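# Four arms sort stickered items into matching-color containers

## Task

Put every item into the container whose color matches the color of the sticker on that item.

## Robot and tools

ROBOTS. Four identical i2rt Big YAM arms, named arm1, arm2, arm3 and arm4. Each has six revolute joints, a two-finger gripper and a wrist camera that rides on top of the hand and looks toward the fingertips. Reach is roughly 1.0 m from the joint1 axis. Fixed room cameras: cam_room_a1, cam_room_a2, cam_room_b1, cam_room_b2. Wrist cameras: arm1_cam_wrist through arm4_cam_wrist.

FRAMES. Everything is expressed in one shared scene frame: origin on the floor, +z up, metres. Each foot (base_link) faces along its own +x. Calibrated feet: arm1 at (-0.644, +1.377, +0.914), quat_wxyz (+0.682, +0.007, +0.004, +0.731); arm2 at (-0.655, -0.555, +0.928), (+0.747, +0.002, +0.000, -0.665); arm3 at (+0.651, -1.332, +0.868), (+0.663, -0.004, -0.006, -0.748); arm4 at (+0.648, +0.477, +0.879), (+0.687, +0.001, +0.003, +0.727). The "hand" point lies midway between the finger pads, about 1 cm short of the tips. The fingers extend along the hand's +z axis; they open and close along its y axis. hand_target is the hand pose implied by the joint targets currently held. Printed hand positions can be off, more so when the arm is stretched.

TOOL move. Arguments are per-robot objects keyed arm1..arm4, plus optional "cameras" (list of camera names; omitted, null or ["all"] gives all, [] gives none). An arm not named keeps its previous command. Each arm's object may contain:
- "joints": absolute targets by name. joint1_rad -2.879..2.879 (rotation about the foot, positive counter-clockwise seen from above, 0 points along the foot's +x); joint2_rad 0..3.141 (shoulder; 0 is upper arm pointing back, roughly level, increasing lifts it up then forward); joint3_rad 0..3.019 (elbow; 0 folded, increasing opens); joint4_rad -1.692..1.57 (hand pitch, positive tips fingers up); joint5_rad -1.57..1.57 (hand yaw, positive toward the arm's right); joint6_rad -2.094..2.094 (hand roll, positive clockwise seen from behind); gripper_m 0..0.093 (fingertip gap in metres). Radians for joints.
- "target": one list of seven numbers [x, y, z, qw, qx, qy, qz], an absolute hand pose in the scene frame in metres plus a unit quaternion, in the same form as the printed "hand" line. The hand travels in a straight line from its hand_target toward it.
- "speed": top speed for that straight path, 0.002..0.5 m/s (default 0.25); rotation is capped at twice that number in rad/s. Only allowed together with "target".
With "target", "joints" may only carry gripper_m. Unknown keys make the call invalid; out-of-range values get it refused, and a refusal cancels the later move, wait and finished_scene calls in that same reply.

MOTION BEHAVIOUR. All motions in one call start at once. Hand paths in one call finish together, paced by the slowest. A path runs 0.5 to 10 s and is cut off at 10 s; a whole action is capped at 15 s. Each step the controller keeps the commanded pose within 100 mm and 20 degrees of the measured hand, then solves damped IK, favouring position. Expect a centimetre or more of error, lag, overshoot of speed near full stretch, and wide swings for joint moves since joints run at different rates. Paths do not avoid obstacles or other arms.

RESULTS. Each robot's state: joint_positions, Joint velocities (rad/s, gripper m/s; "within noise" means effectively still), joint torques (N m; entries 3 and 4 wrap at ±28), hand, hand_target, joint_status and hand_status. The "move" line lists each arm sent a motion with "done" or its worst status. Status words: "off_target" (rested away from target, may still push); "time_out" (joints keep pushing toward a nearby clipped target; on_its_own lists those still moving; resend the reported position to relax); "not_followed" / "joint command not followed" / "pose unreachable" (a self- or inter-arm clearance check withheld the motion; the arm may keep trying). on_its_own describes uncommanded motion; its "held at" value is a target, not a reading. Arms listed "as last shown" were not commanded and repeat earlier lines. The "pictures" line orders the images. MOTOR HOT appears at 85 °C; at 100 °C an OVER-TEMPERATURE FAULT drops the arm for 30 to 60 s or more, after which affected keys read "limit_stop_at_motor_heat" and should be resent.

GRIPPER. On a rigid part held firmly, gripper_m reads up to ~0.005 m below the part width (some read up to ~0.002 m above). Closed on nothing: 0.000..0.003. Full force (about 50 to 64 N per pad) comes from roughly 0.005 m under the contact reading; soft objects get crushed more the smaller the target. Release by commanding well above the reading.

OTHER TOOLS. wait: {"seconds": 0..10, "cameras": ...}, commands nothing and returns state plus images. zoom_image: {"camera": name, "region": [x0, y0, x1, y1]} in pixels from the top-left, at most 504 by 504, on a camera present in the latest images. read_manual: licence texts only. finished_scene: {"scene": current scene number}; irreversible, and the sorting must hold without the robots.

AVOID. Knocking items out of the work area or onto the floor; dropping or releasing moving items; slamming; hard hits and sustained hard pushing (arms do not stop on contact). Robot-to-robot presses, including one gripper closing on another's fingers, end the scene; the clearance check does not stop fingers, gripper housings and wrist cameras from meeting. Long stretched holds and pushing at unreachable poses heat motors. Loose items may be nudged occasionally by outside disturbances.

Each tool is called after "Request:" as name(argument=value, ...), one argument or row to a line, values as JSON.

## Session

Request:
move(
)

Scene clock: 0.00 s.
Joint torques (N m): no reading
Motor temperatures (°C): arm1=[20 23 26 23 21 21 21] | arm2=[23 24 25 22 22 20 23] | arm3=[24 23 23 23 24 23 23] | arm4=[22 21 23 22 24 21 24]
Heat: arm1: hottest joint3_rad 26 °C; arm2: hottest joint3_rad 25 °C; arm3: hottest joint1_rad 24 °C; arm4: hottest joint5_rad 24 °C.
Joint velocities: within noise
arm1.joint_positions: joint1_rad=+0.263 joint2_rad=+0.541 joint3_rad=+1.448 joint4_rad=-1.274 joint5_rad=+0.156 joint6_rad=+0.460 gripper_m=+0.09396
arm1.joint_status: not commanded
arm1.hand: x=-0.6722 y=+1.5689 z=+1.5123 quat_wxyz=(-0.269, +0.505, -0.648, -0.503) (m; scene frame)
arm1.hand_target: x=-0.6707 y=+1.5650 z=+1.5243 quat_wxyz=(-0.273, +0.499, -0.642, -0.514) (m; scene frame)
arm1.hand_status: not commanded
arm2.joint_positions: joint1_rad=+0.198 joint2_rad=+0.259 joint3_rad=+1.632 joint4_rad=-1.245 joint5_rad=-0.167 joint6_rad=+0.724 gripper_m=+0.09396
arm2.joint_status: not commanded
arm2.hand: x=-0.6328 y=-0.5393 z=+1.6268 quat_wxyz=(-0.736, -0.518, -0.413, +0.142) (m; scene frame)
arm2.hand_target: x=-0.6348 y=-0.5332 z=+1.6300 quat_wxyz=(-0.741, -0.512, -0.410, +0.144) (m; scene frame)
arm2.hand_status: not commanded
arm3.joint_positions: joint1_rad=-0.202 joint2_rad=+0.522 joint3_rad=+1.369 joint4_rad=-1.376 joint5_rad=-0.141 joint6_rad=+0.009 gripper_m=+0.09396
arm3.joint_status: not commanded
arm3.hand: x=+0.6122 y=-1.5130 z=+1.4112 quat_wxyz=(-0.346, -0.682, -0.528, +0.369) (m; scene frame)
arm3.hand_target: x=+0.6130 y=-1.5103 z=+1.4212 quat_wxyz=(-0.352, -0.676, -0.525, +0.378) (m; scene frame)
arm3.hand_status: not commanded
arm4.joint_positions: joint1_rad=+0.128 joint2_rad=+0.492 joint3_rad=+1.422 joint4_rad=-1.388 joint5_rad=-0.180 joint6_rad=-0.624 gripper_m=+0.09396
arm4.joint_status: not commanded
arm4.hand: x=+0.5903 y=+0.6373 z=+1.4468 quat_wxyz=(-0.401, +0.802, -0.272, -0.348) (m; scene frame)
arm4.hand_target: x=+0.5910 y=+0.6334 z=+1.4564 quat_wxyz=(-0.410, +0.797, -0.269, -0.353) (m; scene frame)
arm4.hand_status: not commanded
pictures: arm1_cam_wrist, arm2_cam_wrist, arm3_cam_wrist, arm4_cam_wrist, cam_room_a1, cam_room_a2, cam_room_b1, cam_room_b2
Images, in order (width x height): arm1_cam_wrist 672x504, arm2_cam_wrist 672x504, arm3_cam_wrist 672x504, arm4_cam_wrist 672x504, cam_room_a1 672x504, cam_room_a2 672x504, cam_room_b1 672x504, cam_room_b2 672x504.

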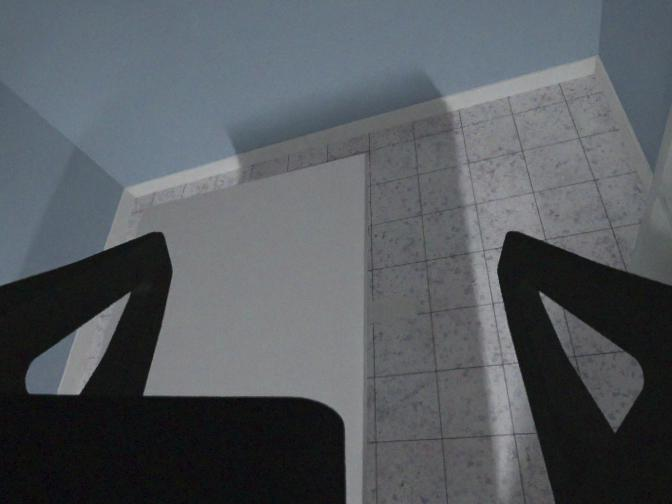

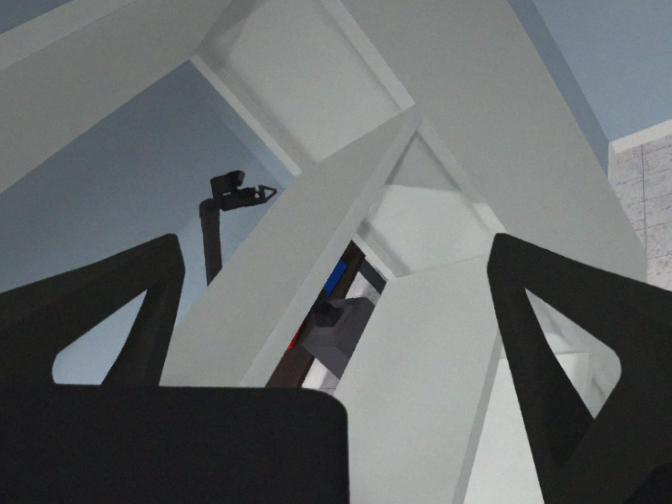

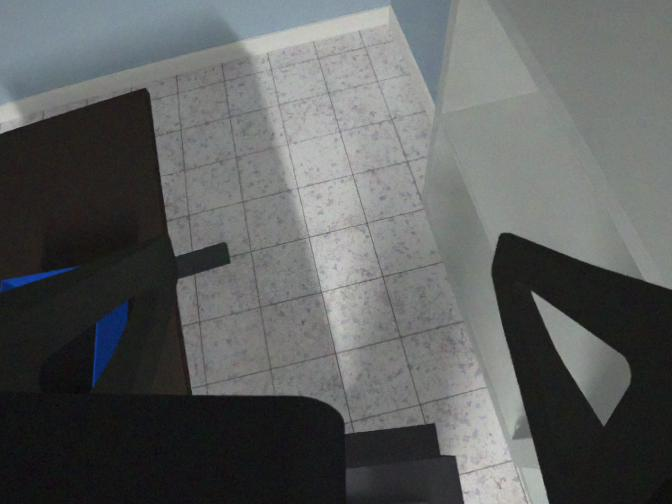

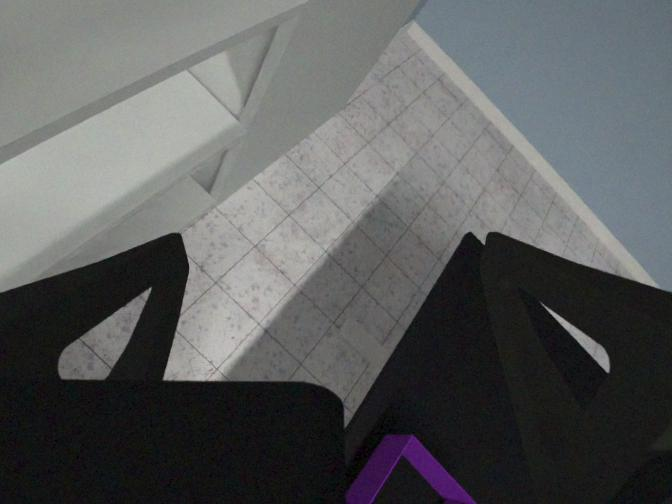

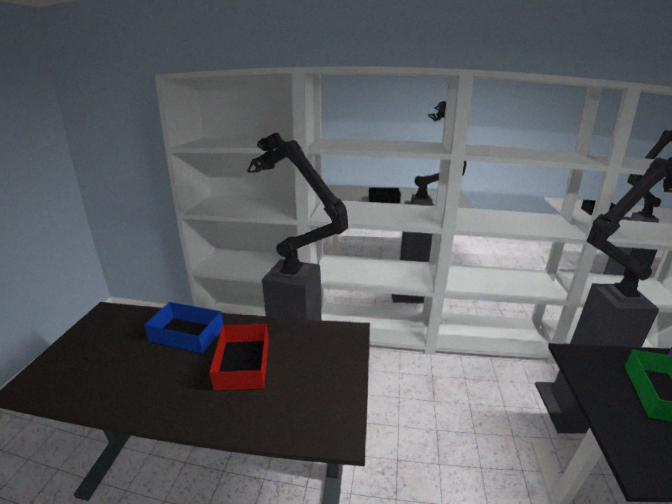

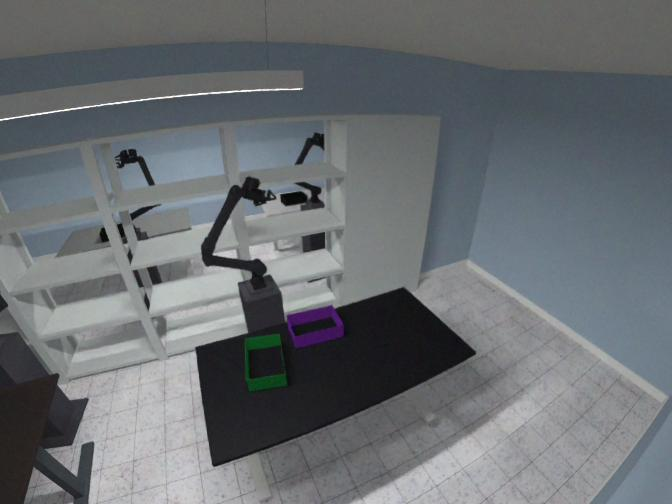

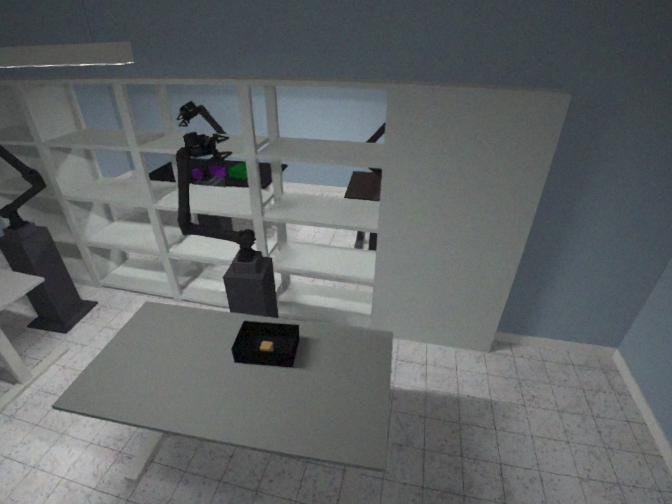

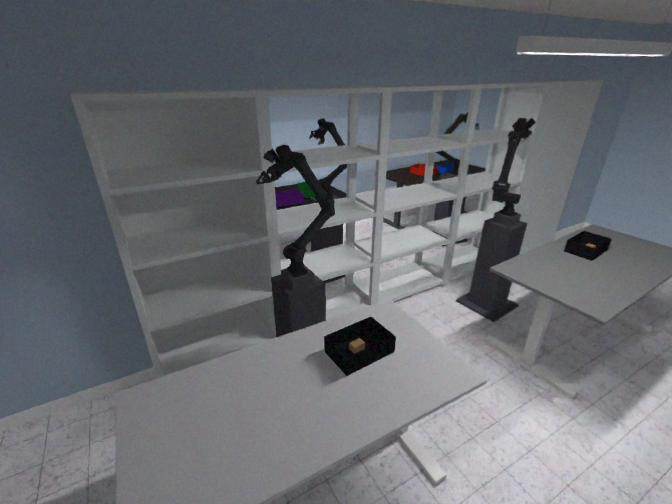

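Request:
move(
  arm1={"joints":{"joint1_rad":1.5,"joint2_rad":1.6,"joint3_rad":1.6,"joint4_rad":-1.35,"joint5_rad":0,"joint6_rad":0}},
  arm2={"joints":{"joint1_rad":-1.5,"joint2_rad":1.6,"joint3_rad":1.6,"joint4_rad":-1.35,"joint5_rad":0,"joint6_rad":0}},
  arm3={"joints":{"joint1_rad":1.65,"joint2_rad":1.4,"joint3_rad":1.4,"joint4_rad":-1.3,"joint5_rad":0,"joint6_rad":0}},
  arm4={"joints":{"joint1_rad":-1.4,"joint2_rad":1.4,"joint3_rad":1.4,"joint4_rad":-1.3,"joint5_rad":0,"joint6_rad":0}},
  cameras=["arm1_cam_wrist","arm2_cam_wrist","arm3_cam_wrist","arm4_cam_wrist"],
)

Scene clock: 7.67 s.
Joint torques (N m): arm1=[-2.43 -13.92 13.26 0.46 0.06 -0.02] | arm2=[1.49 -15.74 11.59 0.68 -0.03 -0.08] | arm3=[1.08 -14.51 11.08 0.39 0.11 -0.11] | arm4=[1.08 -14.8 9.94 0.57 0.06 0.16]
Motor temperatures (°C): arm1=[20 23 27 23 21 21 21] | arm2=[23 24 26 22 22 20 23] | arm3=[24 23 24 23 24 23 23] | arm4=[22 21 24 22 24 21 24]
Heat: arm1: hottest joint3_rad 27 °C; arm2: hottest joint3_rad 26 °C; arm3: hottest joint1_rad 24 °C; arm4: hottest joint3_rad 24 °C.
move: arm1 done; arm2 done; arm3 done; arm4 done
Joint velocities: within noise
arm1.joint_positions: joint1_rad=+1.509 joint2_rad=+1.619 joint3_rad=+1.575 joint4_rad=-1.341 joint5_rad=-0.002 joint6_rad=+0.006 gripper_m=+0.09398
arm1.joint_status: all done
arm1.hand: x=-1.1747 y=+1.3733 z=+1.1693 quat_wxyz=(+0.000, +0.995, +0.000, -0.101) (m; scene frame)
arm1.hand_target: x=-1.1761 y=+1.3782 z=+1.1897 quat_wxyz=(-0.001, +0.993, -0.001, -0.118) (m; scene frame)
arm1.hand_status: not commanded
arm2.joint_positions: joint1_rad=-1.508 joint2_rad=+1.590 joint3_rad=+1.594 joint4_rad=-1.337 joint5_rad=+0.000 joint6_rad=+0.014 gripper_m=+0.09398
arm2.joint_status: all done
arm2.hand: x=-1.1840 y=-0.6515 z=+1.1974 quat_wxyz=(-0.010, -0.990, -0.082, +0.117) (m; scene frame)
arm2.hand_target: x=-1.1829 y=-0.6558 z=+1.1940 quat_wxyz=(-0.009, -0.990, -0.093, +0.109) (m; scene frame)
arm2.hand_status: not commanded
arm3.joint_positions: joint1_rad=+1.650 joint2_rad=+1.414 joint3_rad=+1.378 joint4_rad=-1.298 joint5_rad=-0.002 joint6_rad=+0.006 gripper_m=+0.09398
arm3.joint_status: all done
arm3.hand: x=+1.1194 y=-1.3476 z=+1.1306 quat_wxyz=(-0.119, -0.023, -0.993, +0.008) (m; scene frame)
arm3.hand_target: x=+1.1224 y=-1.3479 z=+1.1465 quat_wxyz=(-0.136, -0.020, -0.991, +0.010) (m; scene frame)
arm3.hand_status: not commanded
arm4.joint_positions: joint1_rad=-1.404 joint2_rad=+1.418 joint3_rad=+1.385 joint4_rad=-1.302 joint5_rad=+0.000 joint6_rad=-0.012 gripper_m=+0.09398
arm4.joint_status: all done
arm4.hand: x=+1.1080 y=+0.5818 z=+1.1400 quat_wxyz=(-0.114, +0.117, -0.986, -0.011) (m; scene frame)
arm4.hand_target: x=+1.1094 y=+0.5843 z=+1.1551 quat_wxyz=(-0.132, +0.113, -0.985, -0.014) (m; scene frame)
arm4.hand_status: not commanded
pictures: arm1_cam_wrist, arm2_cam_wrist, arm3_cam_wrist, arm4_cam_wrist
Images, in order (width x height): arm1_cam_wrist 672x504, arm2_cam_wrist 672x504, arm3_cam_wrist 672x504, arm4_cam_wrist 672x504.

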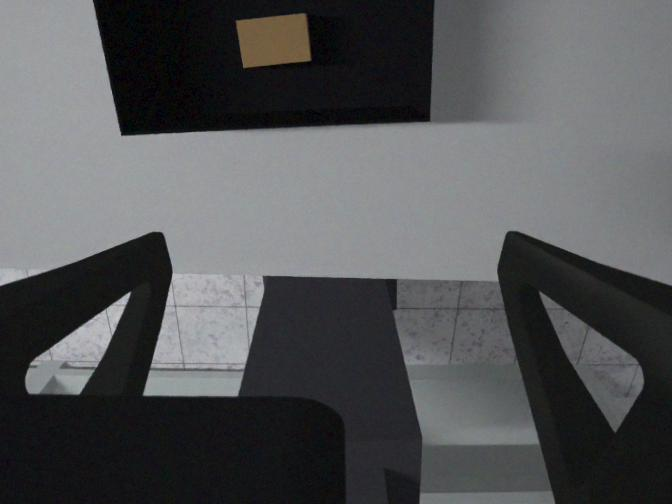

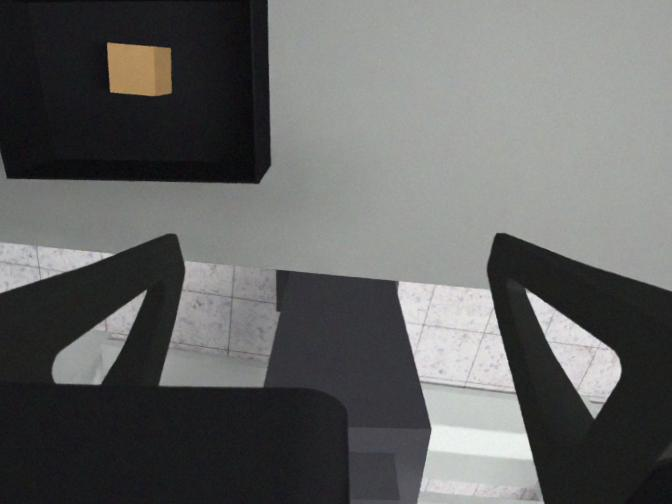

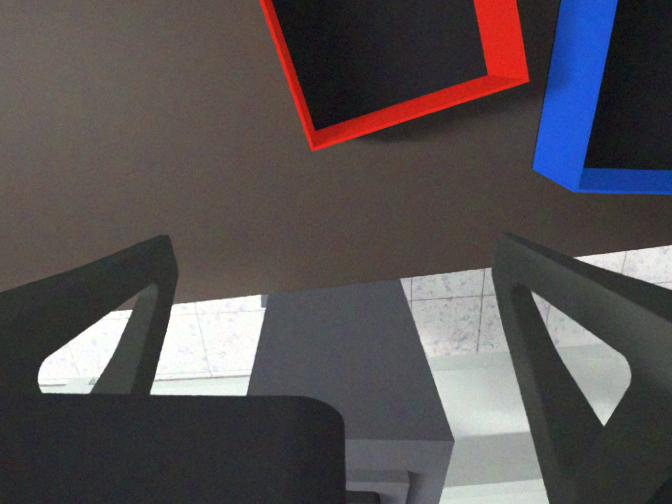

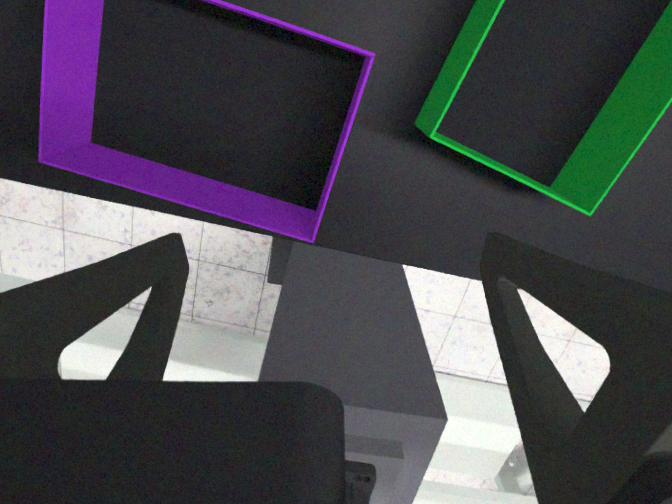

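Request:
move(
  arm1={"target":[-1.225,1.316,0.90,-0.0135,-0.9645,-0.0505,0.2584],"speed":0.3},
  arm2={"target":[-1.18,-0.85,0.90,-0.0135,-0.9645,-0.0505,0.2584],"speed":0.3},
  cameras=["arm1_cam_wrist","arm2_cam_wrist"],
)

Scene clock: 31.70 s.
Joint torques (N m): arm1=[-1.08 -13.33 8.77 1.74 0.04 0] | arm2=[0.15 -18.14 8.34 2.36 0.37 0.24] | arm3=[1.08 -14.62 11.12 0.39 0.1 -0.11] | arm4=[1.49 -15.27 9.87 0.53 0.12 0.16]
Motor temperatures (°C): arm1=[20 24 31 23 21 21 21] | arm2=[23 24 30 22 22 20 23] | arm3=[24 23 25 23 24 23 23] | arm4=[22 22 26 22 24 21 24]
Heat: arm1: hottest joint3_rad 31 °C; arm2: hottest joint3_rad 30 °C; arm3: hottest joint3_rad 25 °C; arm4: hottest joint3_rad 26 °C.
move: arm1 off_target; arm2 done
Joint velocities: within noise
arm1.joint_positions: joint1_rad=+1.599 joint2_rad=+1.887 joint3_rad=+1.059 joint4_rad=-0.263 joint5_rad=-0.004 joint6_rad=+0.006 gripper_m=+0.09398
arm1.joint_status: not commanded
arm1.hand: x=-1.2174 y=+1.3212 z=+0.8926 quat_wxyz=(+0.013, +0.968, +0.045, -0.245) (m; scene frame)
arm1.hand_target: x=-1.2248 y=+1.3160 z=+0.9001 quat_wxyz=(+0.014, +0.965, +0.050, -0.258) (m; scene frame)
arm1.hand_status: off_target (0.012 m and 1.8 deg from the pose sent, 0.280 m and 19.4 deg at the start)
arm2.joint_positions: joint1_rad=-1.104 joint2_rad=+1.926 joint3_rad=+1.149 joint4_rad=-0.320 joint5_rad=+0.224 joint6_rad=+0.402 gripper_m=+0.09398
arm2.joint_status: not commanded
arm2.hand: x=-1.1766 y=-0.8537 z=+0.9054 quat_wxyz=(-0.013, -0.965, -0.062, +0.256) (m; scene frame)
arm2.hand_target: x=-1.1798 y=-0.8500 z=+0.9001 quat_wxyz=(-0.014, -0.965, -0.051, +0.258) (m; scene frame)
arm2.hand_status: done (0.007 m and 1.3 deg from the pose sent, 0.358 m and 16.9 deg at the start)
arm3, arm4: as last shown
pictures: arm1_cam_wrist, arm2_cam_wrist
Images, in order (width x height): arm1_cam_wrist 672x504, arm2_cam_wrist 672x504.

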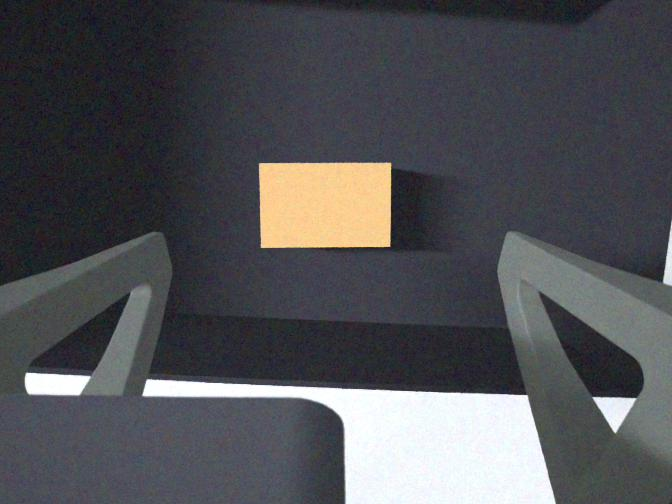

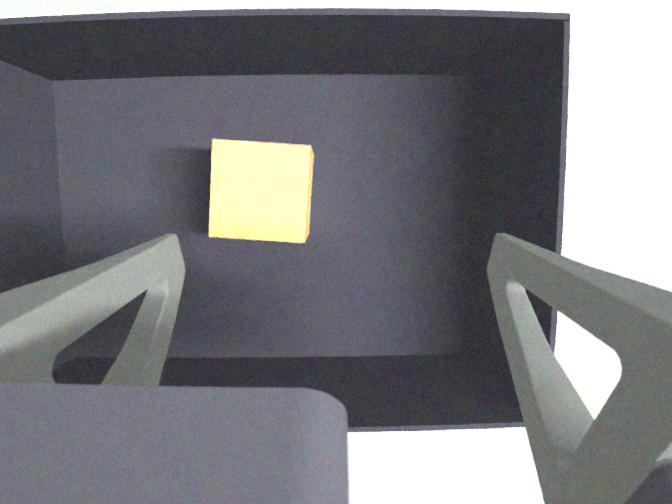

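Request:
move(
  arm1={"target":[-1.243,1.310,0.83,-0.0135,-0.9645,-0.0505,0.2584],"speed":0.25},
  arm2={"target":[-1.204,-0.894,0.85,-0.0090,-0.9653,-0.0337,0.2587],"speed":0.25},
  cameras=[],
)

Request:
move(
  arm1={"target":[-1.243,1.310,0.757,-0.0135,-0.9645,-0.0505,0.2584],"speed":0.15},
  arm2={"target":[-1.204,-0.894,0.757,-0.0090,-0.9653,-0.0337,0.2587],"speed":0.15},
  cameras=["arm1_cam_wrist","arm2_cam_wrist"],
)

Scene clock: 46.57 s.
Joint torques (N m): arm1=[-0.91 -14.86 10.32 1.72 0.04 0.08] | arm2=[0.85 -19.49 11.54 2.03 0.41 0.22] | arm3=[1.03 -14.62 11.11 0.42 0.1 -0.11] | arm4=[1.14 -15.44 9.81 0.5 0.09 0.16]
Motor temperatures (°C): arm1=[20 25 31 23 21 21 21] | arm2=[23 25 29 22 22 20 23] | arm3=[24 24 26 23 24 23 23] | arm4=[22 22 28 22 24 21 24]
Heat: arm1: hottest joint3_rad 31 °C; arm2: hottest joint3_rad 29 °C; arm3: hottest joint3_rad 26 °C; arm4: hottest joint3_rad 28 °C.
move: arm1 off_target; arm2 off_target
Joint velocities: within noise
arm1.joint_positions: joint1_rad=+1.604 joint2_rad=+2.068 joint3_rad=+1.066 joint4_rad=-0.127 joint5_rad=-0.002 joint6_rad=+0.006 gripper_m=+0.09398
arm1.joint_status: not commanded
arm1.hand: x=-1.2152 y=+1.3193 z=+0.8093 quat_wxyz=(+0.011, +0.973, +0.047, -0.226) (m; scene frame)
arm1.hand_target: x=-1.2416 y=+1.3100 z=+0.8310 quat_wxyz=(+0.014, +0.965, +0.050, -0.258) (m; scene frame)
arm1.hand_status: off_target (0.036 m and 3.9 deg from the pose sent, 0.069 m and 1.8 deg at the start)
arm2.joint_positions: joint1_rad=-1.065 joint2_rad=+2.098 joint3_rad=+1.250 joint4_rad=-0.302 joint5_rad=+0.261 joint6_rad=+0.477 gripper_m=+0.09398
arm2.joint_status: not commanded
arm2.hand: x=-1.1863 y=-0.8814 z=+0.8441 quat_wxyz=(+0.002, -0.969, -0.044, +0.242) (m; scene frame)
arm2.hand_target: x=-1.2032 y=-0.8935 z=+0.8506 quat_wxyz=(-0.009, -0.965, -0.034, +0.259) (m; scene frame)
arm2.hand_status: off_target (0.022 m and 2.6 deg from the pose sent, 0.074 m and 3.3 deg at the start)
arm3, arm4: as last shown
pictures: none
No camera images: "cameras" was empty.

Scene clock: 48.00 s.
Joint torques (N m): arm1=[-0.73 -14.1 8.57 1.72 0.12 0.02] | arm2=[0.79 -19.9 9.74 2.24 0.4 0.22] | arm3=[1.03 -14.62 11.1 0.38 0.11 -0.09] | arm4=[0.91 -15.21 9.84 0.47 0.07 0.14]
Motor temperatures (°C): arm1=[20 25 31 23 21 21 21] | arm2=[23 25 29 22 22 20 23] | arm3=[24 24 26 23 24 23 23] | arm4=[22 22 28 22 24 21 24]
Heat: arm1: hottest joint3_rad 31 °C; arm2: hottest joint3_rad 29 °C; arm3: hottest joint3_rad 26 °C; arm4: hottest joint3_rad 28 °C.
move: arm1 off_target; arm2 off_target
Joint velocities: within noise
arm1.joint_positions: joint1_rad=+1.606 joint2_rad=+2.214 joint3_rad=+1.095 joint4_rad=+0.020 joint5_rad=-0.001 joint6_rad=+0.012 gripper_m=+0.09398
arm1.joint_status: not commanded
arm1.hand: x=-1.2251 y=+1.3177 z=+0.7532 quat_wxyz=(+0.012, +0.969, +0.045, -0.241) (m; scene frame)
arm1.hand_target: x=-1.2423 y=+1.3099 z=+0.7576 quat_wxyz=(+0.014, +0.965, +0.050, -0.258) (m; scene frame)
arm1.hand_status: off_target (0.020 m and 2.2 deg from the pose sent, 0.060 m and 3.9 deg at the start)
arm2.joint_positions: joint1_rad=-1.065 joint2_rad=+2.285 joint3_rad=+1.282 joint4_rad=-0.139 joint5_rad=+0.261 joint6_rad=+0.478 gripper_m=+0.09398
arm2.joint_status: not commanded
arm2.hand: x=-1.1899 y=-0.8838 z=+0.7581 quat_wxyz=(+0.000, -0.968, -0.043, +0.246) (m; scene frame)
arm2.hand_target: x=-1.2033 y=-0.8936 z=+0.7575 quat_wxyz=(-0.009, -0.965, -0.034, +0.259) (m; scene frame)
arm2.hand_status: off_target (0.017 m and 2.1 deg from the pose sent, 0.090 m and 2.5 deg at the start)
arm3, arm4: as last shown
pictures: arm1_cam_wrist, arm2_cam_wrist
Images, in order (width x height): arm1_cam_wrist 672x504, arm2_cam_wrist 672x504.

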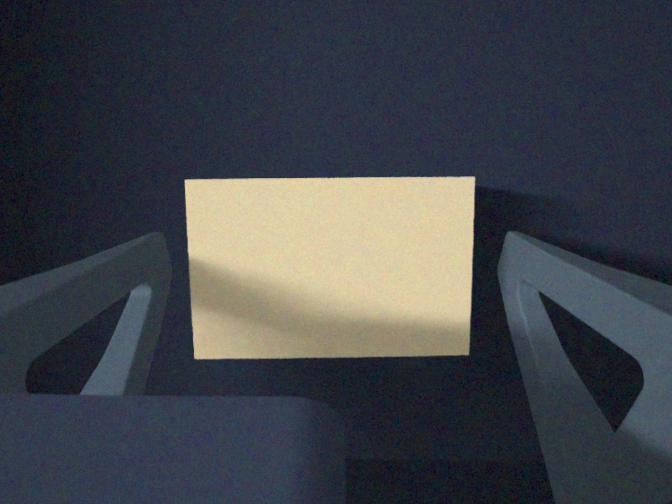

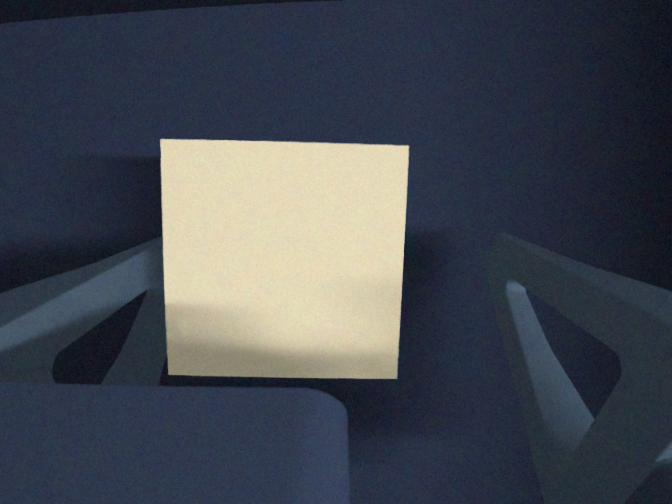

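Request:
move(
  arm2={"target":[-1.207,-0.906,0.757,-0.0090,-0.9653,-0.0337,0.2587],"speed":0.1},
  arm1={"joints":{"gripper_m":0.04}},
  cameras=["arm2_cam_wrist"],
)

Request:
move(
  arm2={"joints":{"gripper_m":0.03}},
  cameras=["arm1_cam_wrist","arm2_cam_wrist"],
)

Scene clock: 52.73 s.
Joint torques (N m): arm1=[-1.2 -14.1 8.57 1.72 0.11 0.03] | arm2=[1.49 -18.9 10.04 1.32 0.42 0.21] | arm3=[1.03 -14.45 11.11 0.36 0.1 -0.11] | arm4=[1.26 -15.15 9.83 0.43 0.06 0.18]
Motor temperatures (°C): arm1=[20 25 30 23 21 21 21] | arm2=[23 25 29 22 22 20 23] | arm3=[24 24 27 23 24 23 23] | arm4=[22 22 28 22 24 21 24]
Heat: arm1: hottest joint3_rad 30 °C; arm2: hottest joint3_rad 29 °C; arm3: hottest joint3_rad 27 °C; arm4: hottest joint3_rad 28 °C.
move: arm1 off_target; arm2 off_target
Joint velocities: within noise
arm1.joint_positions: joint1_rad=+1.606 joint2_rad=+2.214 joint3_rad=+1.095 joint4_rad=+0.020 joint5_rad=-0.001 joint6_rad=+0.012 gripper_m=+0.06879
arm1.joint_status: gripper_m off_target (ended at +0.06882, target +0.04000)
arm1.hand: x=-1.2254 y=+1.3177 z=+0.7533 quat_wxyz=(+0.012, +0.969, +0.045, -0.241) (m; scene frame)
arm1.hand_target: x=-1.2424 y=+1.3099 z=+0.7576 quat_wxyz=(+0.014, +0.965, +0.051, -0.259) (m; scene frame)
arm1.hand_status: not commanded
arm2.joint_positions: joint1_rad=-1.059 joint2_rad=+2.285 joint3_rad=+1.318 joint4_rad=-0.139 joint5_rad=+0.267 joint6_rad=+0.490 gripper_m=+0.09398
arm2.joint_status: not commanded
arm2.hand: x=-1.2035 y=-0.8972 z=+0.7691 quat_wxyz=(-0.009, -0.965, -0.037, +0.261) (m; scene frame)
arm2.hand_target: x=-1.2065 y=-0.9056 z=+0.7573 quat_wxyz=(-0.009, -0.965, -0.034, +0.259) (m; scene frame)
arm2.hand_status: off_target (0.015 m and 0.4 deg from the pose sent, 0.028 m and 2.1 deg at the start)
arm3, arm4: as last shown
pictures: arm2_cam_wrist
Images, in order (width x height): arm2_cam_wrist 672x504.

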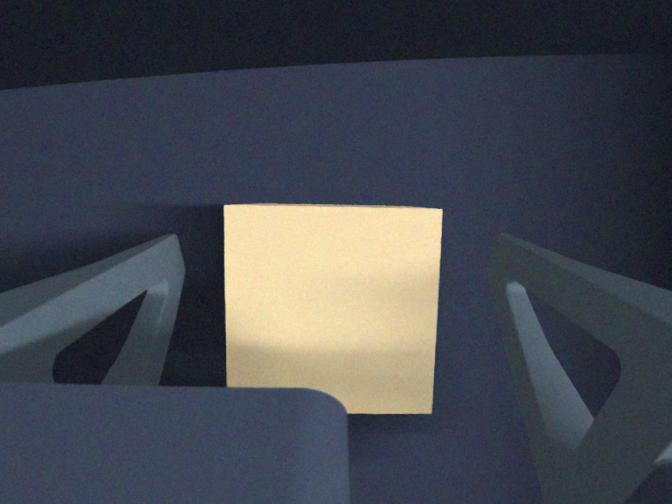

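Scene clock: 53.37 s.
Joint torques (N m): arm1=[-1.55 -14.68 8.4 1.73 0.06 -0.01] | arm2=[1.44 -19.02 10.04 1.33 0.36 0.19] | arm3=[1.08 -14.62 11.15 0.4 0.1 -0.11] | arm4=[1.38 -15.03 9.83 0.44 0.08 0.13]
Motor temperatures (°C): arm1=[20 25 30 23 21 21 21] | arm2=[23 25 29 22 22 20 23] | arm3=[24 24 27 23 24 23 23] | arm4=[22 22 28 22 24 21 24]
Heat: arm1: hottest joint3_rad 30 °C; arm2: hottest joint3_rad 29 °C; arm3: hottest joint3_rad 27 °C; arm4: hottest joint3_rad 28 °C.
move: arm2 off_target
Joint velocities: within noise
arm1, arm3, arm4: as last shown
arm2.joint_positions: joint1_rad=-1.059 joint2_rad=+2.285 joint3_rad=+1.318 joint4_rad=-0.139 joint5_rad=+0.269 joint6_rad=+0.493 gripper_m=+0.05298
arm2.joint_status: gripper_m off_target (ended at +0.05300, target +0.03000)
arm2.hand: x=-1.2036 y=-0.8970 z=+0.7691 quat_wxyz=(-0.009, -0.965, -0.035, +0.261) (m; scene frame)
arm2.hand_target: x=-1.2065 y=-0.9056 z=+0.7573 quat_wxyz=(-0.009, -0.965, -0.034, +0.259) (m; scene frame)
arm2.hand_status: not commanded
pictures: arm1_cam_wrist, arm2_cam_wrist
Images, in order (width x height): arm1_cam_wrist 672x504, arm2_cam_wrist 672x504.

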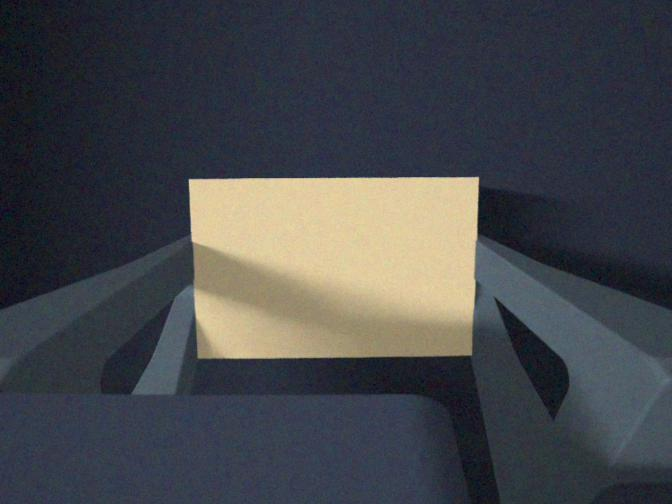

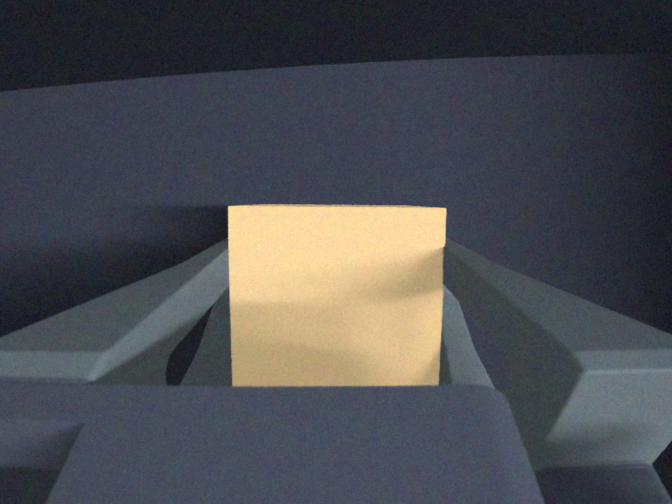

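Request:
move(
  arm1={"target":[-1.215,1.318,0.89,-0.0135,-0.9645,-0.0505,0.2584],"speed":0.25},
  arm2={"target":[-1.18,-0.87,0.89,-0.0090,-0.9653,-0.0337,0.2587],"speed":0.25},
  cameras=[],
)

Request:
move(
  arm1={"joints":{"joint2_rad":0.6,"joint3_rad":1.0,"joint4_rad":-0.3,"joint5_rad":0,"joint6_rad":0}},
  arm2={"joints":{"joint2_rad":0.6,"joint3_rad":1.0,"joint4_rad":-0.3,"joint5_rad":0,"joint6_rad":0}},
  cameras=["cam_room_b1","cam_room_b2","arm1_cam_wrist","arm2_cam_wrist"],
)

Scene clock: 62.87 s.
Joint torques (N m): arm1=[-1.9 -12.63 8.18 0.94 -0.04 -0.03] | arm2=[0.03 -18.55 7.91 1.18 0.09 -0.03] | arm3=[1.08 -14.56 11.1 0.4 0.11 -0.11] | arm4=[1.08 -14.97 9.81 0.5 0.07 0.16]
Motor temperatures (°C): arm1=[20 25 30 23 21 21 21] | arm2=[23 26 29 22 22 20 23] | arm3=[24 24 27 23 24 23 23] | arm4=[22 22 29 22 24 21 24]
Heat: arm1: hottest joint3_rad 30 °C; arm2: hottest joint3_rad 29 °C; arm3: hottest joint3_rad 27 °C; arm4: hottest joint3_rad 29 °C.
move: arm1 done; arm2 off_target
Joint velocities: within noise
arm1.joint_positions: joint1_rad=+1.606 joint2_rad=+1.880 joint3_rad=+1.028 joint4_rad=-0.202 joint5_rad=-0.003 joint6_rad=+0.009 gripper_m=+0.06879
arm1.joint_status: not commanded
arm1.hand: x=-1.2160 y=+1.3177 z=+0.8923 quat_wxyz=(+0.014, +0.964, +0.047, -0.263) (m; scene frame)
arm1.hand_target: x=-1.2150 y=+1.3180 z=+0.8900 quat_wxyz=(+0.014, +0.965, +0.050, -0.259) (m; scene frame)
arm1.hand_status: done (0.003 m and 0.7 deg from the pose sent, 0.137 m and 2.1 deg at the start)
arm2.joint_positions: joint1_rad=-1.065 joint2_rad=+1.966 joint3_rad=+1.197 joint4_rad=-0.306 joint5_rad=+0.263 joint6_rad=+0.493 gripper_m=+0.05298
arm2.joint_status: not commanded
arm2.hand: x=-1.1840 y=-0.8797 z=+0.9031 quat_wxyz=(-0.019, -0.961, -0.031, +0.273) (m; scene frame)
arm2.hand_target: x=-1.1798 y=-0.8701 z=+0.8902 quat_wxyz=(-0.009, -0.965, -0.034, +0.259) (m; scene frame)
arm2.hand_status: off_target (0.017 m and 2.1 deg from the pose sent, 0.126 m and 0.3 deg at the start)
arm3, arm4: as last shown
pictures: none
No camera images: "cameras" was empty.

Scene clock: 64.70 s.
Joint torques (N m): arm1=[-1.96 2.67 13.6 1.62 0.09 0] | arm2=[0.03 -1.61 12.77 2.78 -0.18 -0.08] | arm3=[1.08 -14.56 11.11 0.42 0.09 -0.11] | arm4=[1.08 -15.33 9.78 0.39 0.11 0.16]
Motor temperatures (°C): arm1=[20 25 30 23 21 21 22] | arm2=[23 26 29 22 22 20 23] | arm3=[24 24 27 23 24 23 23] | arm4=[22 22 29 22 24 21 24]
Heat: arm1: hottest joint3_rad 30 °C; arm2: hottest joint3_rad 29 °C; arm3: hottest joint3_rad 27 °C; arm4: hottest joint3_rad 29 °C.
move: arm1 done; arm2 done
Joint velocities: within noise
arm1.joint_positions: joint1_rad=+1.606 joint2_rad=+0.596 joint3_rad=+0.976 joint4_rad=-0.299 joint5_rad=-0.002 joint6_rad=+0.008 gripper_m=+0.06879
arm1.joint_status: all done
arm1.hand: x=-0.9796 y=+1.3401 z=+1.4800 quat_wxyz=(+0.040, +0.671, +0.034, -0.739) (m; scene frame)
arm1.hand_target: x=-0.9772 y=+1.3408 z=+1.4929 quat_wxyz=(+0.037, +0.664, +0.036, -0.746) (m; scene frame)
arm1.hand_status: not commanded
arm2.joint_positions: joint1_rad=-1.067 joint2_rad=+0.599 joint3_rad=+0.985 joint4_rad=-0.306 joint5_rad=+0.004 joint6_rad=+0.014 gripper_m=+0.05299
arm2.joint_status: all done
arm2.hand: x=-0.9384 y=-0.7576 z=+1.4907 quat_wxyz=(-0.227, -0.649, -0.202, +0.698) (m; scene frame)
arm2.hand_target: x=-0.9378 y=-0.7549 z=+1.5006 quat_wxyz=(-0.223, -0.641, -0.203, +0.706) (m; scene frame)
arm2.hand_status: not commanded
arm3, arm4: as last shown
pictures: arm1_cam_wrist, arm2_cam_wrist, cam_room_b1, cam_room_b2
Images, in order (width x height): arm1_cam_wrist 672x504, arm2_cam_wrist 672x504, cam_room_b1 672x504, cam_room_b2 672x504.

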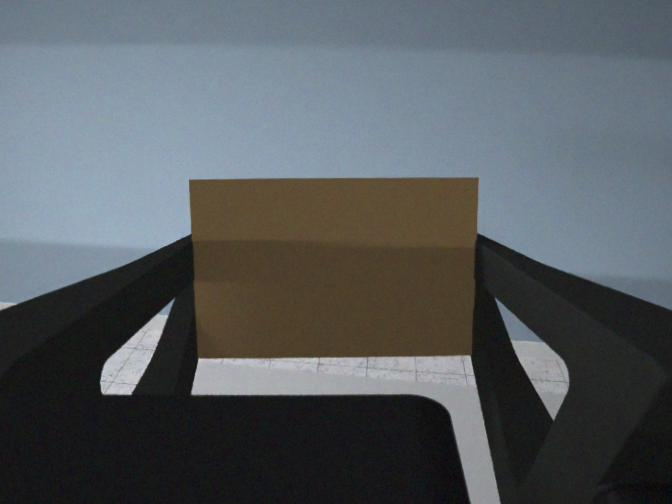

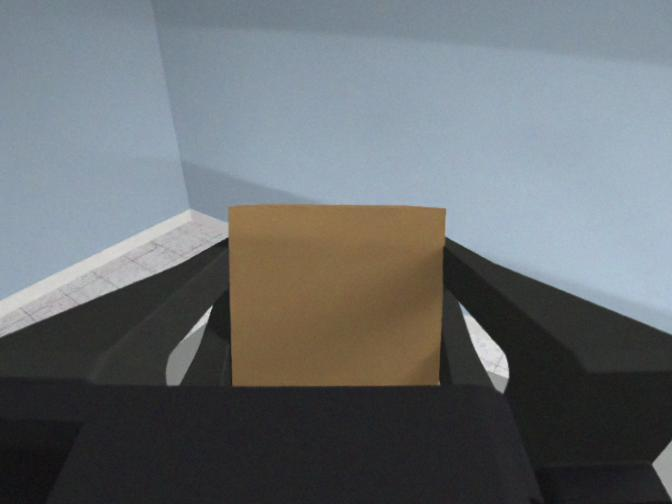

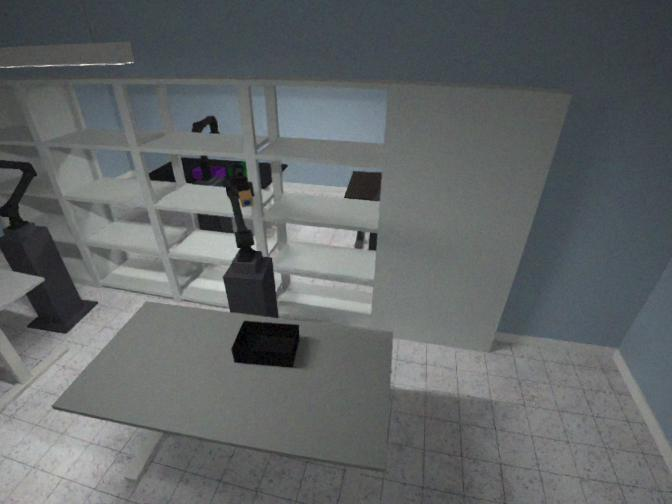

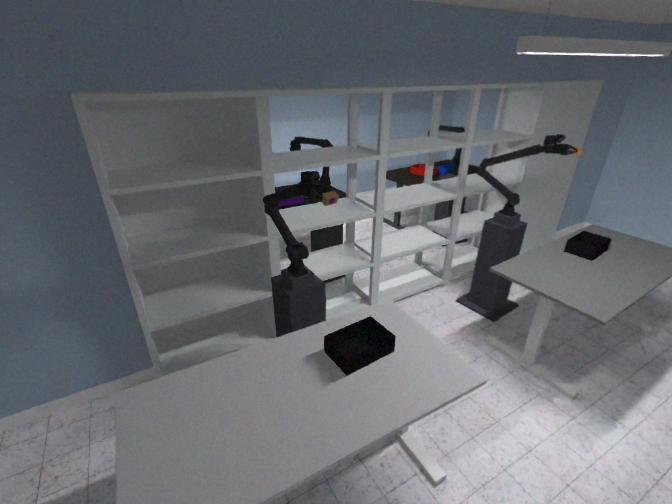

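Request:
zoom_image(
  camera="cam_room_b1",
  region=[220, 170, 270, 220],
)

Request:
zoom_image(
  camera="cam_room_b2",
  region=[300, 170, 350, 220],
)

Request:
zoom_image(
  camera="cam_room_b2",
  region=[550, 130, 590, 170],
)

Scaled by 10.080.

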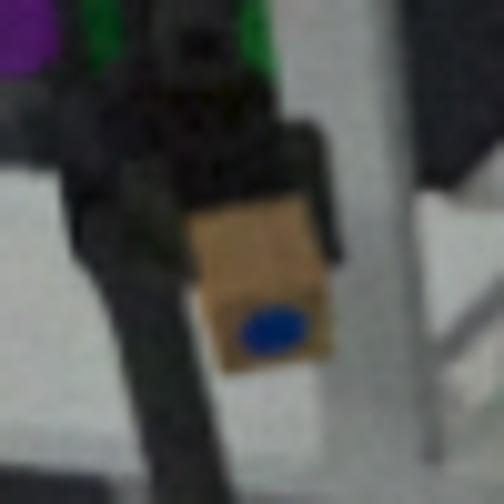

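Scaled by 10.080.

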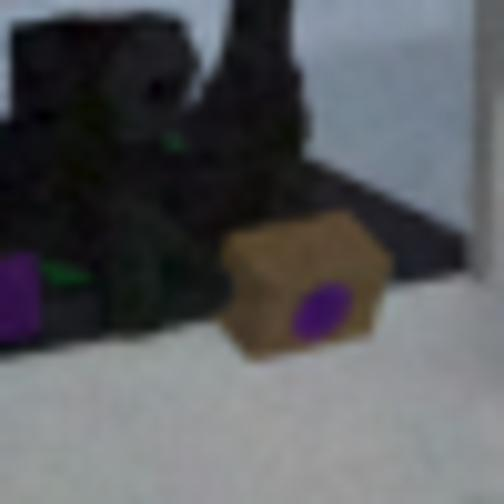

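Scaled by 12.600.

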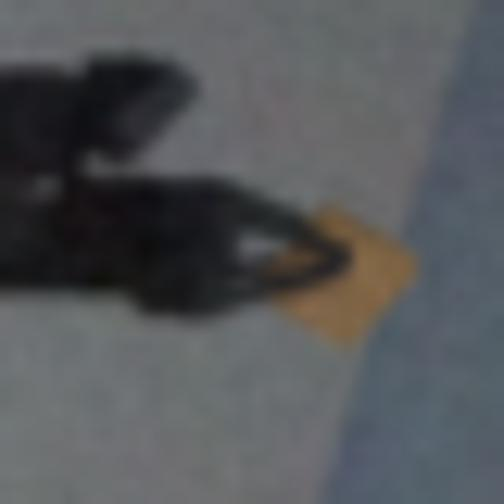

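Request:
move(
  arm1={"joints":{"joint4_rad":-1.6}},
  arm2={"joints":{"joint4_rad":-1.6}},
  arm3={"joints":{"joint1_rad":1.25,"joint2_rad":1.5,"joint3_rad":1.4,"joint4_rad":-1.1}},
  arm4={"joints":{"joint1_rad":-1.15,"joint2_rad":1.5,"joint3_rad":1.4,"joint4_rad":-1.1}},
  cameras=["arm3_cam_wrist","arm4_cam_wrist"],
)

Request:
move(
  arm1={"joints":{"joint1_rad":-2.25}},
  arm2={"joints":{"joint1_rad":0.925}},
  cameras=[],
)

Request:
move(
  arm1={"target":[-0.3,1.137,1.11,0.2468,0.2905,0.9212,-0.0778],"speed":0.3},
  arm2={"target":[-0.284,-0.773,1.11,0.2497,0.2533,0.9321,-0.0679],"speed":0.3},
  cameras=[],
)

Request:
move(
  arm1={"target":[-0.1,0.998,1.09,0.2468,0.2905,0.9212,-0.0778],"speed":0.25},
  arm2={"target":[-0.085,-0.889,1.09,0.2497,0.2533,0.9321,-0.0679],"speed":0.25},
  cameras=["arm1_cam_wrist","arm2_cam_wrist"],
)

Scene clock: 92.50 s.
Joint torques (N m): arm1=[-2.32 2.78 12.6 0.66 0.09 -0.05] | arm2=[0.15 -0.5 11.85 0.95 -0.18 -0.07] | arm3=[2.02 -15.74 11.18 1.13 -0.02 -0.09] | arm4=[0.44 -15.38 10.02 1.06 0.1 0.16]
Motor temperatures (°C): arm1=[20 24 32 23 21 21 22] | arm2=[23 25 30 22 22 20 24] | arm3=[24 24 28 23 24 23 23] | arm4=[22 23 30 22 24 21 24]
Heat: arm1: hottest joint3_rad 32 °C; arm2: hottest joint3_rad 30 °C; arm3: hottest joint3_rad 28 °C; arm4: hottest joint3_rad 30 °C.
move: arm1 done; arm2 done; arm3 done; arm4 done
Joint velocities: arm1=[within noise] | arm2=[0.005 -0.044 0.002 0.007 -0.022 -0.022 0.001] | arm3=[within noise] | arm4=[within noise]
arm1.joint_positions: joint1_rad=+1.606 joint2_rad=+0.597 joint3_rad=+0.976 joint4_rad=-1.592 joint5_rad=-0.002 joint6_rad=+0.007 gripper_m=+0.06879
arm1.joint_status: all done
arm1.hand: x=-0.8256 y=+1.3572 z=+1.2275 quat_wxyz=(+0.009, +0.981, +0.048, -0.185) (m; scene frame)
arm1.hand_target: x=-0.8262 y=+1.3575 z=+1.2369 quat_wxyz=(+0.008, +0.980, +0.051, -0.192) (m; scene frame)
arm1.hand_status: not commanded
arm2.joint_positions: joint1_rad=-1.067 joint2_rad=+0.599 joint3_rad=+0.985 joint4_rad=-1.588 joint5_rad=+0.004 joint6_rad=+0.014 gripper_m=+0.05299
arm2.joint_status: all done
arm2.hand: x=-0.8107 y=-0.6658 z=+1.2423 quat_wxyz=(-0.054, -0.938, -0.293, +0.174) (m; scene frame)
arm2.hand_target: x=-0.8101 y=-0.6644 z=+1.2475 quat_wxyz=(-0.054, -0.937, -0.297, +0.175) (m; scene frame)
arm2.hand_status: not commanded
arm3.joint_positions: joint1_rad=+1.237 joint2_rad=+1.509 joint3_rad=+1.378 joint4_rad=-1.111 joint5_rad=+0.002 joint6_rad=+0.005 gripper_m=+0.09398
arm3.joint_status: all done
arm3.hand: x=+1.1215 y=-1.5591 z=+1.1011 quat_wxyz=(-0.161, -0.224, -0.960, +0.044) (m; scene frame)
arm3.hand_target: x=+1.1314 y=-1.5559 z=+1.1170 quat_wxyz=(-0.182, -0.214, -0.959, +0.047) (m; scene frame)
arm3.hand_status: not commanded
arm4.joint_positions: joint1_rad=-1.148 joint2_rad=+1.499 joint3_rad=+1.385 joint4_rad=-1.116 joint5_rad=+0.000 joint6_rad=-0.012 gripper_m=+0.09398
arm4.joint_status: all done
arm4.hand: x=+1.1141 y=+0.7196 z=+1.1140 quat_wxyz=(-0.162, +0.240, -0.956, -0.038) (m; scene frame)
arm4.hand_target: x=+1.1217 y=+0.7220 z=+1.1216 quat_wxyz=(-0.176, +0.233, -0.956, -0.042) (m; scene frame)
arm4.hand_status: not commanded
pictures: arm3_cam_wrist, arm4_cam_wrist
Images, in order (width x height): arm3_cam_wrist 672x504, arm4_cam_wrist 672x504.

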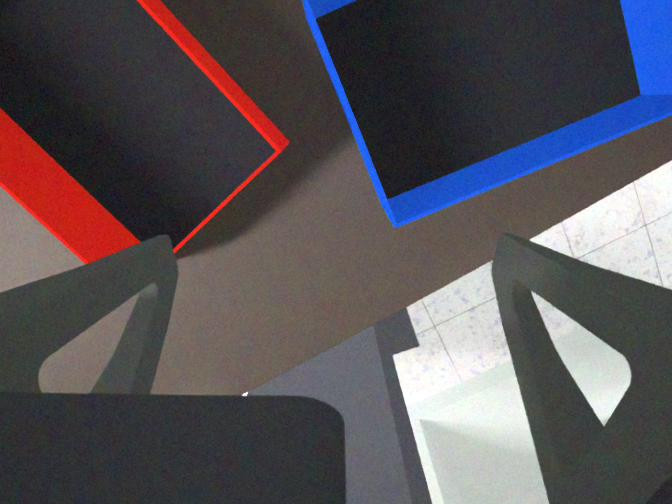

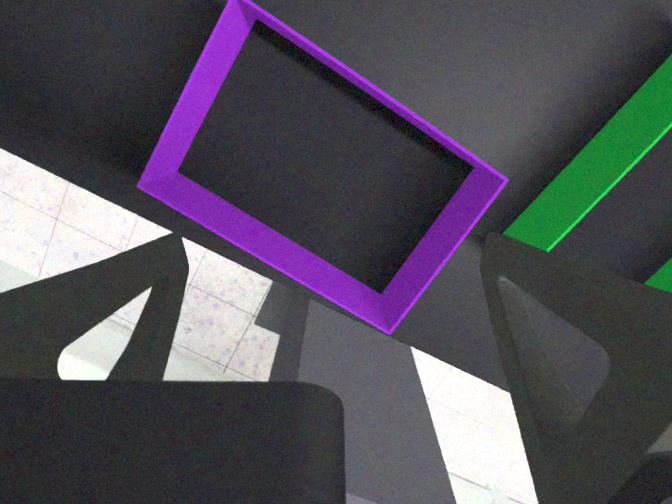

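Scene clock: 95.10 s.
Joint torques (N m): arm1=[-2.96 2.55 12.64 0.58 -0.02 0] | arm2=[1.14 -0.56 11.85 1.01 0.04 -0.05] | arm3=[2.14 -15.91 11.19 1.17 -0.02 -0.11] | arm4=[0.85 -14.62 9.91 0.96 0.12 0.16]
Motor temperatures (°C): arm1=[20 24 32 23 21 21 22] | arm2=[23 25 31 22 22 20 24] | arm3=[24 24 28 23 24 23 23] | arm4=[22 23 31 22 24 21 24]
Heat: arm1: hottest joint3_rad 32 °C; arm2: hottest joint3_rad 31 °C; arm3: hottest joint3_rad 28 °C; arm4: hottest joint3_rad 31 °C.
move: arm1 done; arm2 done
Joint velocities: within noise
arm1.joint_positions: joint1_rad=-2.243 joint2_rad=+0.597 joint3_rad=+0.976 joint4_rad=-1.592 joint5_rad=+0.002 joint6_rad=+0.005 gripper_m=+0.06887
arm1.joint_status: all done
arm1.hand: x=-0.4848 y=+1.2693 z=+1.2220 quat_wxyz=(-0.162, -0.295, -0.940, +0.055) (m; scene frame)
arm1.hand_target: x=-0.4846 y=+1.2680 z=+1.2313 quat_wxyz=(-0.168, -0.295, -0.939, +0.057) (m; scene frame)
arm1.hand_status: not commanded
arm2.joint_positions: joint1_rad=+0.921 joint2_rad=+0.599 joint3_rad=+0.985 joint4_rad=-1.588 joint5_rad=-0.001 joint6_rad=+0.013 gripper_m=+0.05303
arm2.joint_status: all done
arm2.hand: x=-0.4924 y=-0.6530 z=+1.2429 quat_wxyz=(-0.178, -0.265, -0.947, +0.045) (m; scene frame)
arm2.hand_target: x=-0.4932 y=-0.6518 z=+1.2482 quat_wxyz=(-0.178, -0.257, -0.949, +0.046) (m; scene frame)
arm2.hand_status: not commanded
arm3, arm4: as last shown
pictures: none
No camera images: "cameras" was empty.

Scene clock: 96.70 s.
Joint torques (N m): arm1=[-2.84 -6.07 12.38 1.83 -0.03 0] | arm2=[1.32 -10.05 12.04 2.52 0.17 -0.03] | arm3=[1.9 -15.79 11.18 1.14 -0.03 -0.11] | arm4=[0.67 -15.44 9.87 1.17 0.1 0.14]
Motor temperatures (°C): arm1=[20 24 32 23 21 21 22] | arm2=[23 25 31 22 22 20 24] | arm3=[24 24 28 23 24 23 23] | arm4=[22 23 31 22 24 21 24]
Heat: arm1: hottest joint3_rad 32 °C; arm2: hottest joint3_rad 31 °C; arm3: hottest joint3_rad 28 °C; arm4: hottest joint3_rad 31 °C.
move: arm1 off_target; arm2 off_target
Joint velocities: within noise
arm1.joint_positions: joint1_rad=-2.245 joint2_rad=+1.132 joint3_rad=+0.873 joint4_rad=-0.818 joint5_rad=-0.006 joint6_rad=+0.005 gripper_m=+0.06887
arm1.joint_status: not commanded
arm1.hand: x=-0.3047 y=+1.1450 z=+1.0963 quat_wxyz=(-0.227, -0.290, -0.927, +0.071) (m; scene frame)
arm1.hand_target: x=-0.3003 y=+1.1372 z=+1.1101 quat_wxyz=(-0.247, -0.290, -0.921, +0.078) (m; scene frame)
arm1.hand_status: off_target (0.017 m and 2.5 deg from the pose sent, 0.253 m and 10.3 deg at the start)
arm2.joint_positions: joint1_rad=+0.921 joint2_rad=+1.189 joint3_rad=+0.875 joint4_rad=-0.770 joint5_rad=+0.002 joint6_rad=+0.013 gripper_m=+0.05303
arm2.joint_status: not commanded
arm2.hand: x=-0.2925 y=-0.7710 z=+1.1000 quat_wxyz=(-0.233, -0.262, -0.934, +0.061) (m; scene frame)
arm2.hand_target: x=-0.2842 y=-0.7727 z=+1.1101 quat_wxyz=(-0.250, -0.253, -0.932, +0.068) (m; scene frame)
arm2.hand_status: off_target (0.013 m and 2.3 deg from the pose sent, 0.275 m and 8.9 deg at the start)
arm3, arm4: as last shown
pictures: none
No camera images: "cameras" was empty.

Scene clock: 98.33 s.
Joint torques (N m): arm1=[-1.96 -15.15 16.43 0.91 0.01 0.02] | arm2=[1.32 -18.08 16.14 1.24 0.13 -0.03] | arm3=[1.96 -15.91 11.18 1.18 -0.02 -0.1] | arm4=[0.03 -15.21 9.99 0.99 0.1 0.19]
Motor temperatures (°C): arm1=[20 24 33 23 21 21 22] | arm2=[23 25 31 22 22 20 24] | arm3=[24 25 28 23 24 23 23] | arm4=[22 23 31 22 24 21 24]
Heat: arm1: hottest joint3_rad 33 °C; arm2: hottest joint3_rad 31 °C; arm3: hottest joint3_rad 28 °C; arm4: hottest joint3_rad 31 °C.
move: arm1 off_target; arm2 off_target
Joint velocities: within noise
arm1.joint_positions: joint1_rad=-2.245 joint2_rad=+1.765 joint3_rad=+1.459 joint4_rad=-0.781 joint5_rad=-0.006 joint6_rad=+0.005 gripper_m=+0.06887
arm1.joint_status: not commanded
arm1.hand: x=-0.1144 y=+1.0131 z=+1.0613 quat_wxyz=(-0.222, -0.291, -0.928, +0.069) (m; scene frame)
arm1.hand_target: x=-0.1015 y=+0.9990 z=+1.0905 quat_wxyz=(-0.247, -0.290, -0.921, +0.078) (m; scene frame)
arm1.hand_status: off_target (0.035 m and 3.1 deg from the pose sent, 0.252 m and 2.5 deg at the start)
arm2.joint_positions: joint1_rad=+0.921 joint2_rad=+1.773 joint3_rad=+1.435 joint4_rad=-0.741 joint5_rad=+0.002 joint6_rad=+0.013 gripper_m=+0.05303
arm2.joint_status: not commanded
arm2.hand: x=-0.1040 y=-0.8822 z=+1.0725 quat_wxyz=(-0.235, -0.262, -0.934, +0.062) (m; scene frame)
arm2.hand_target: x=-0.0861 y=-0.8882 z=+1.0903 quat_wxyz=(-0.250, -0.253, -0.932, +0.068) (m; scene frame)
arm2.hand_status: off_target (0.027 m and 2.1 deg from the pose sent, 0.239 m and 2.3 deg at the start)
arm3, arm4: as last shown
pictures: arm1_cam_wrist, arm2_cam_wrist
Images, in order (width x height): arm1_cam_wrist 672x504, arm2_cam_wrist 672x504.

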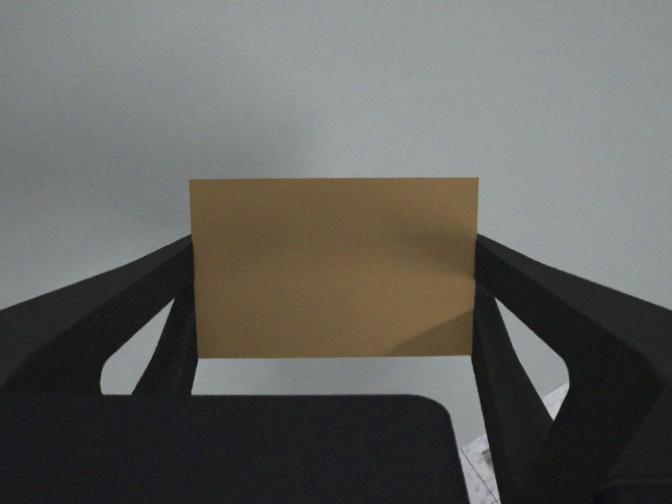

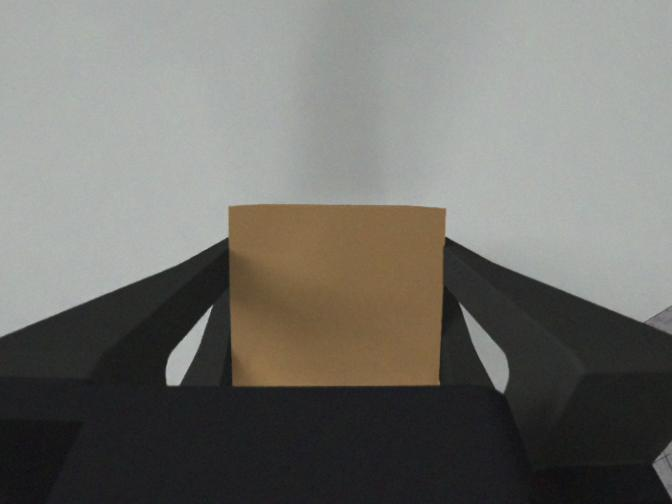

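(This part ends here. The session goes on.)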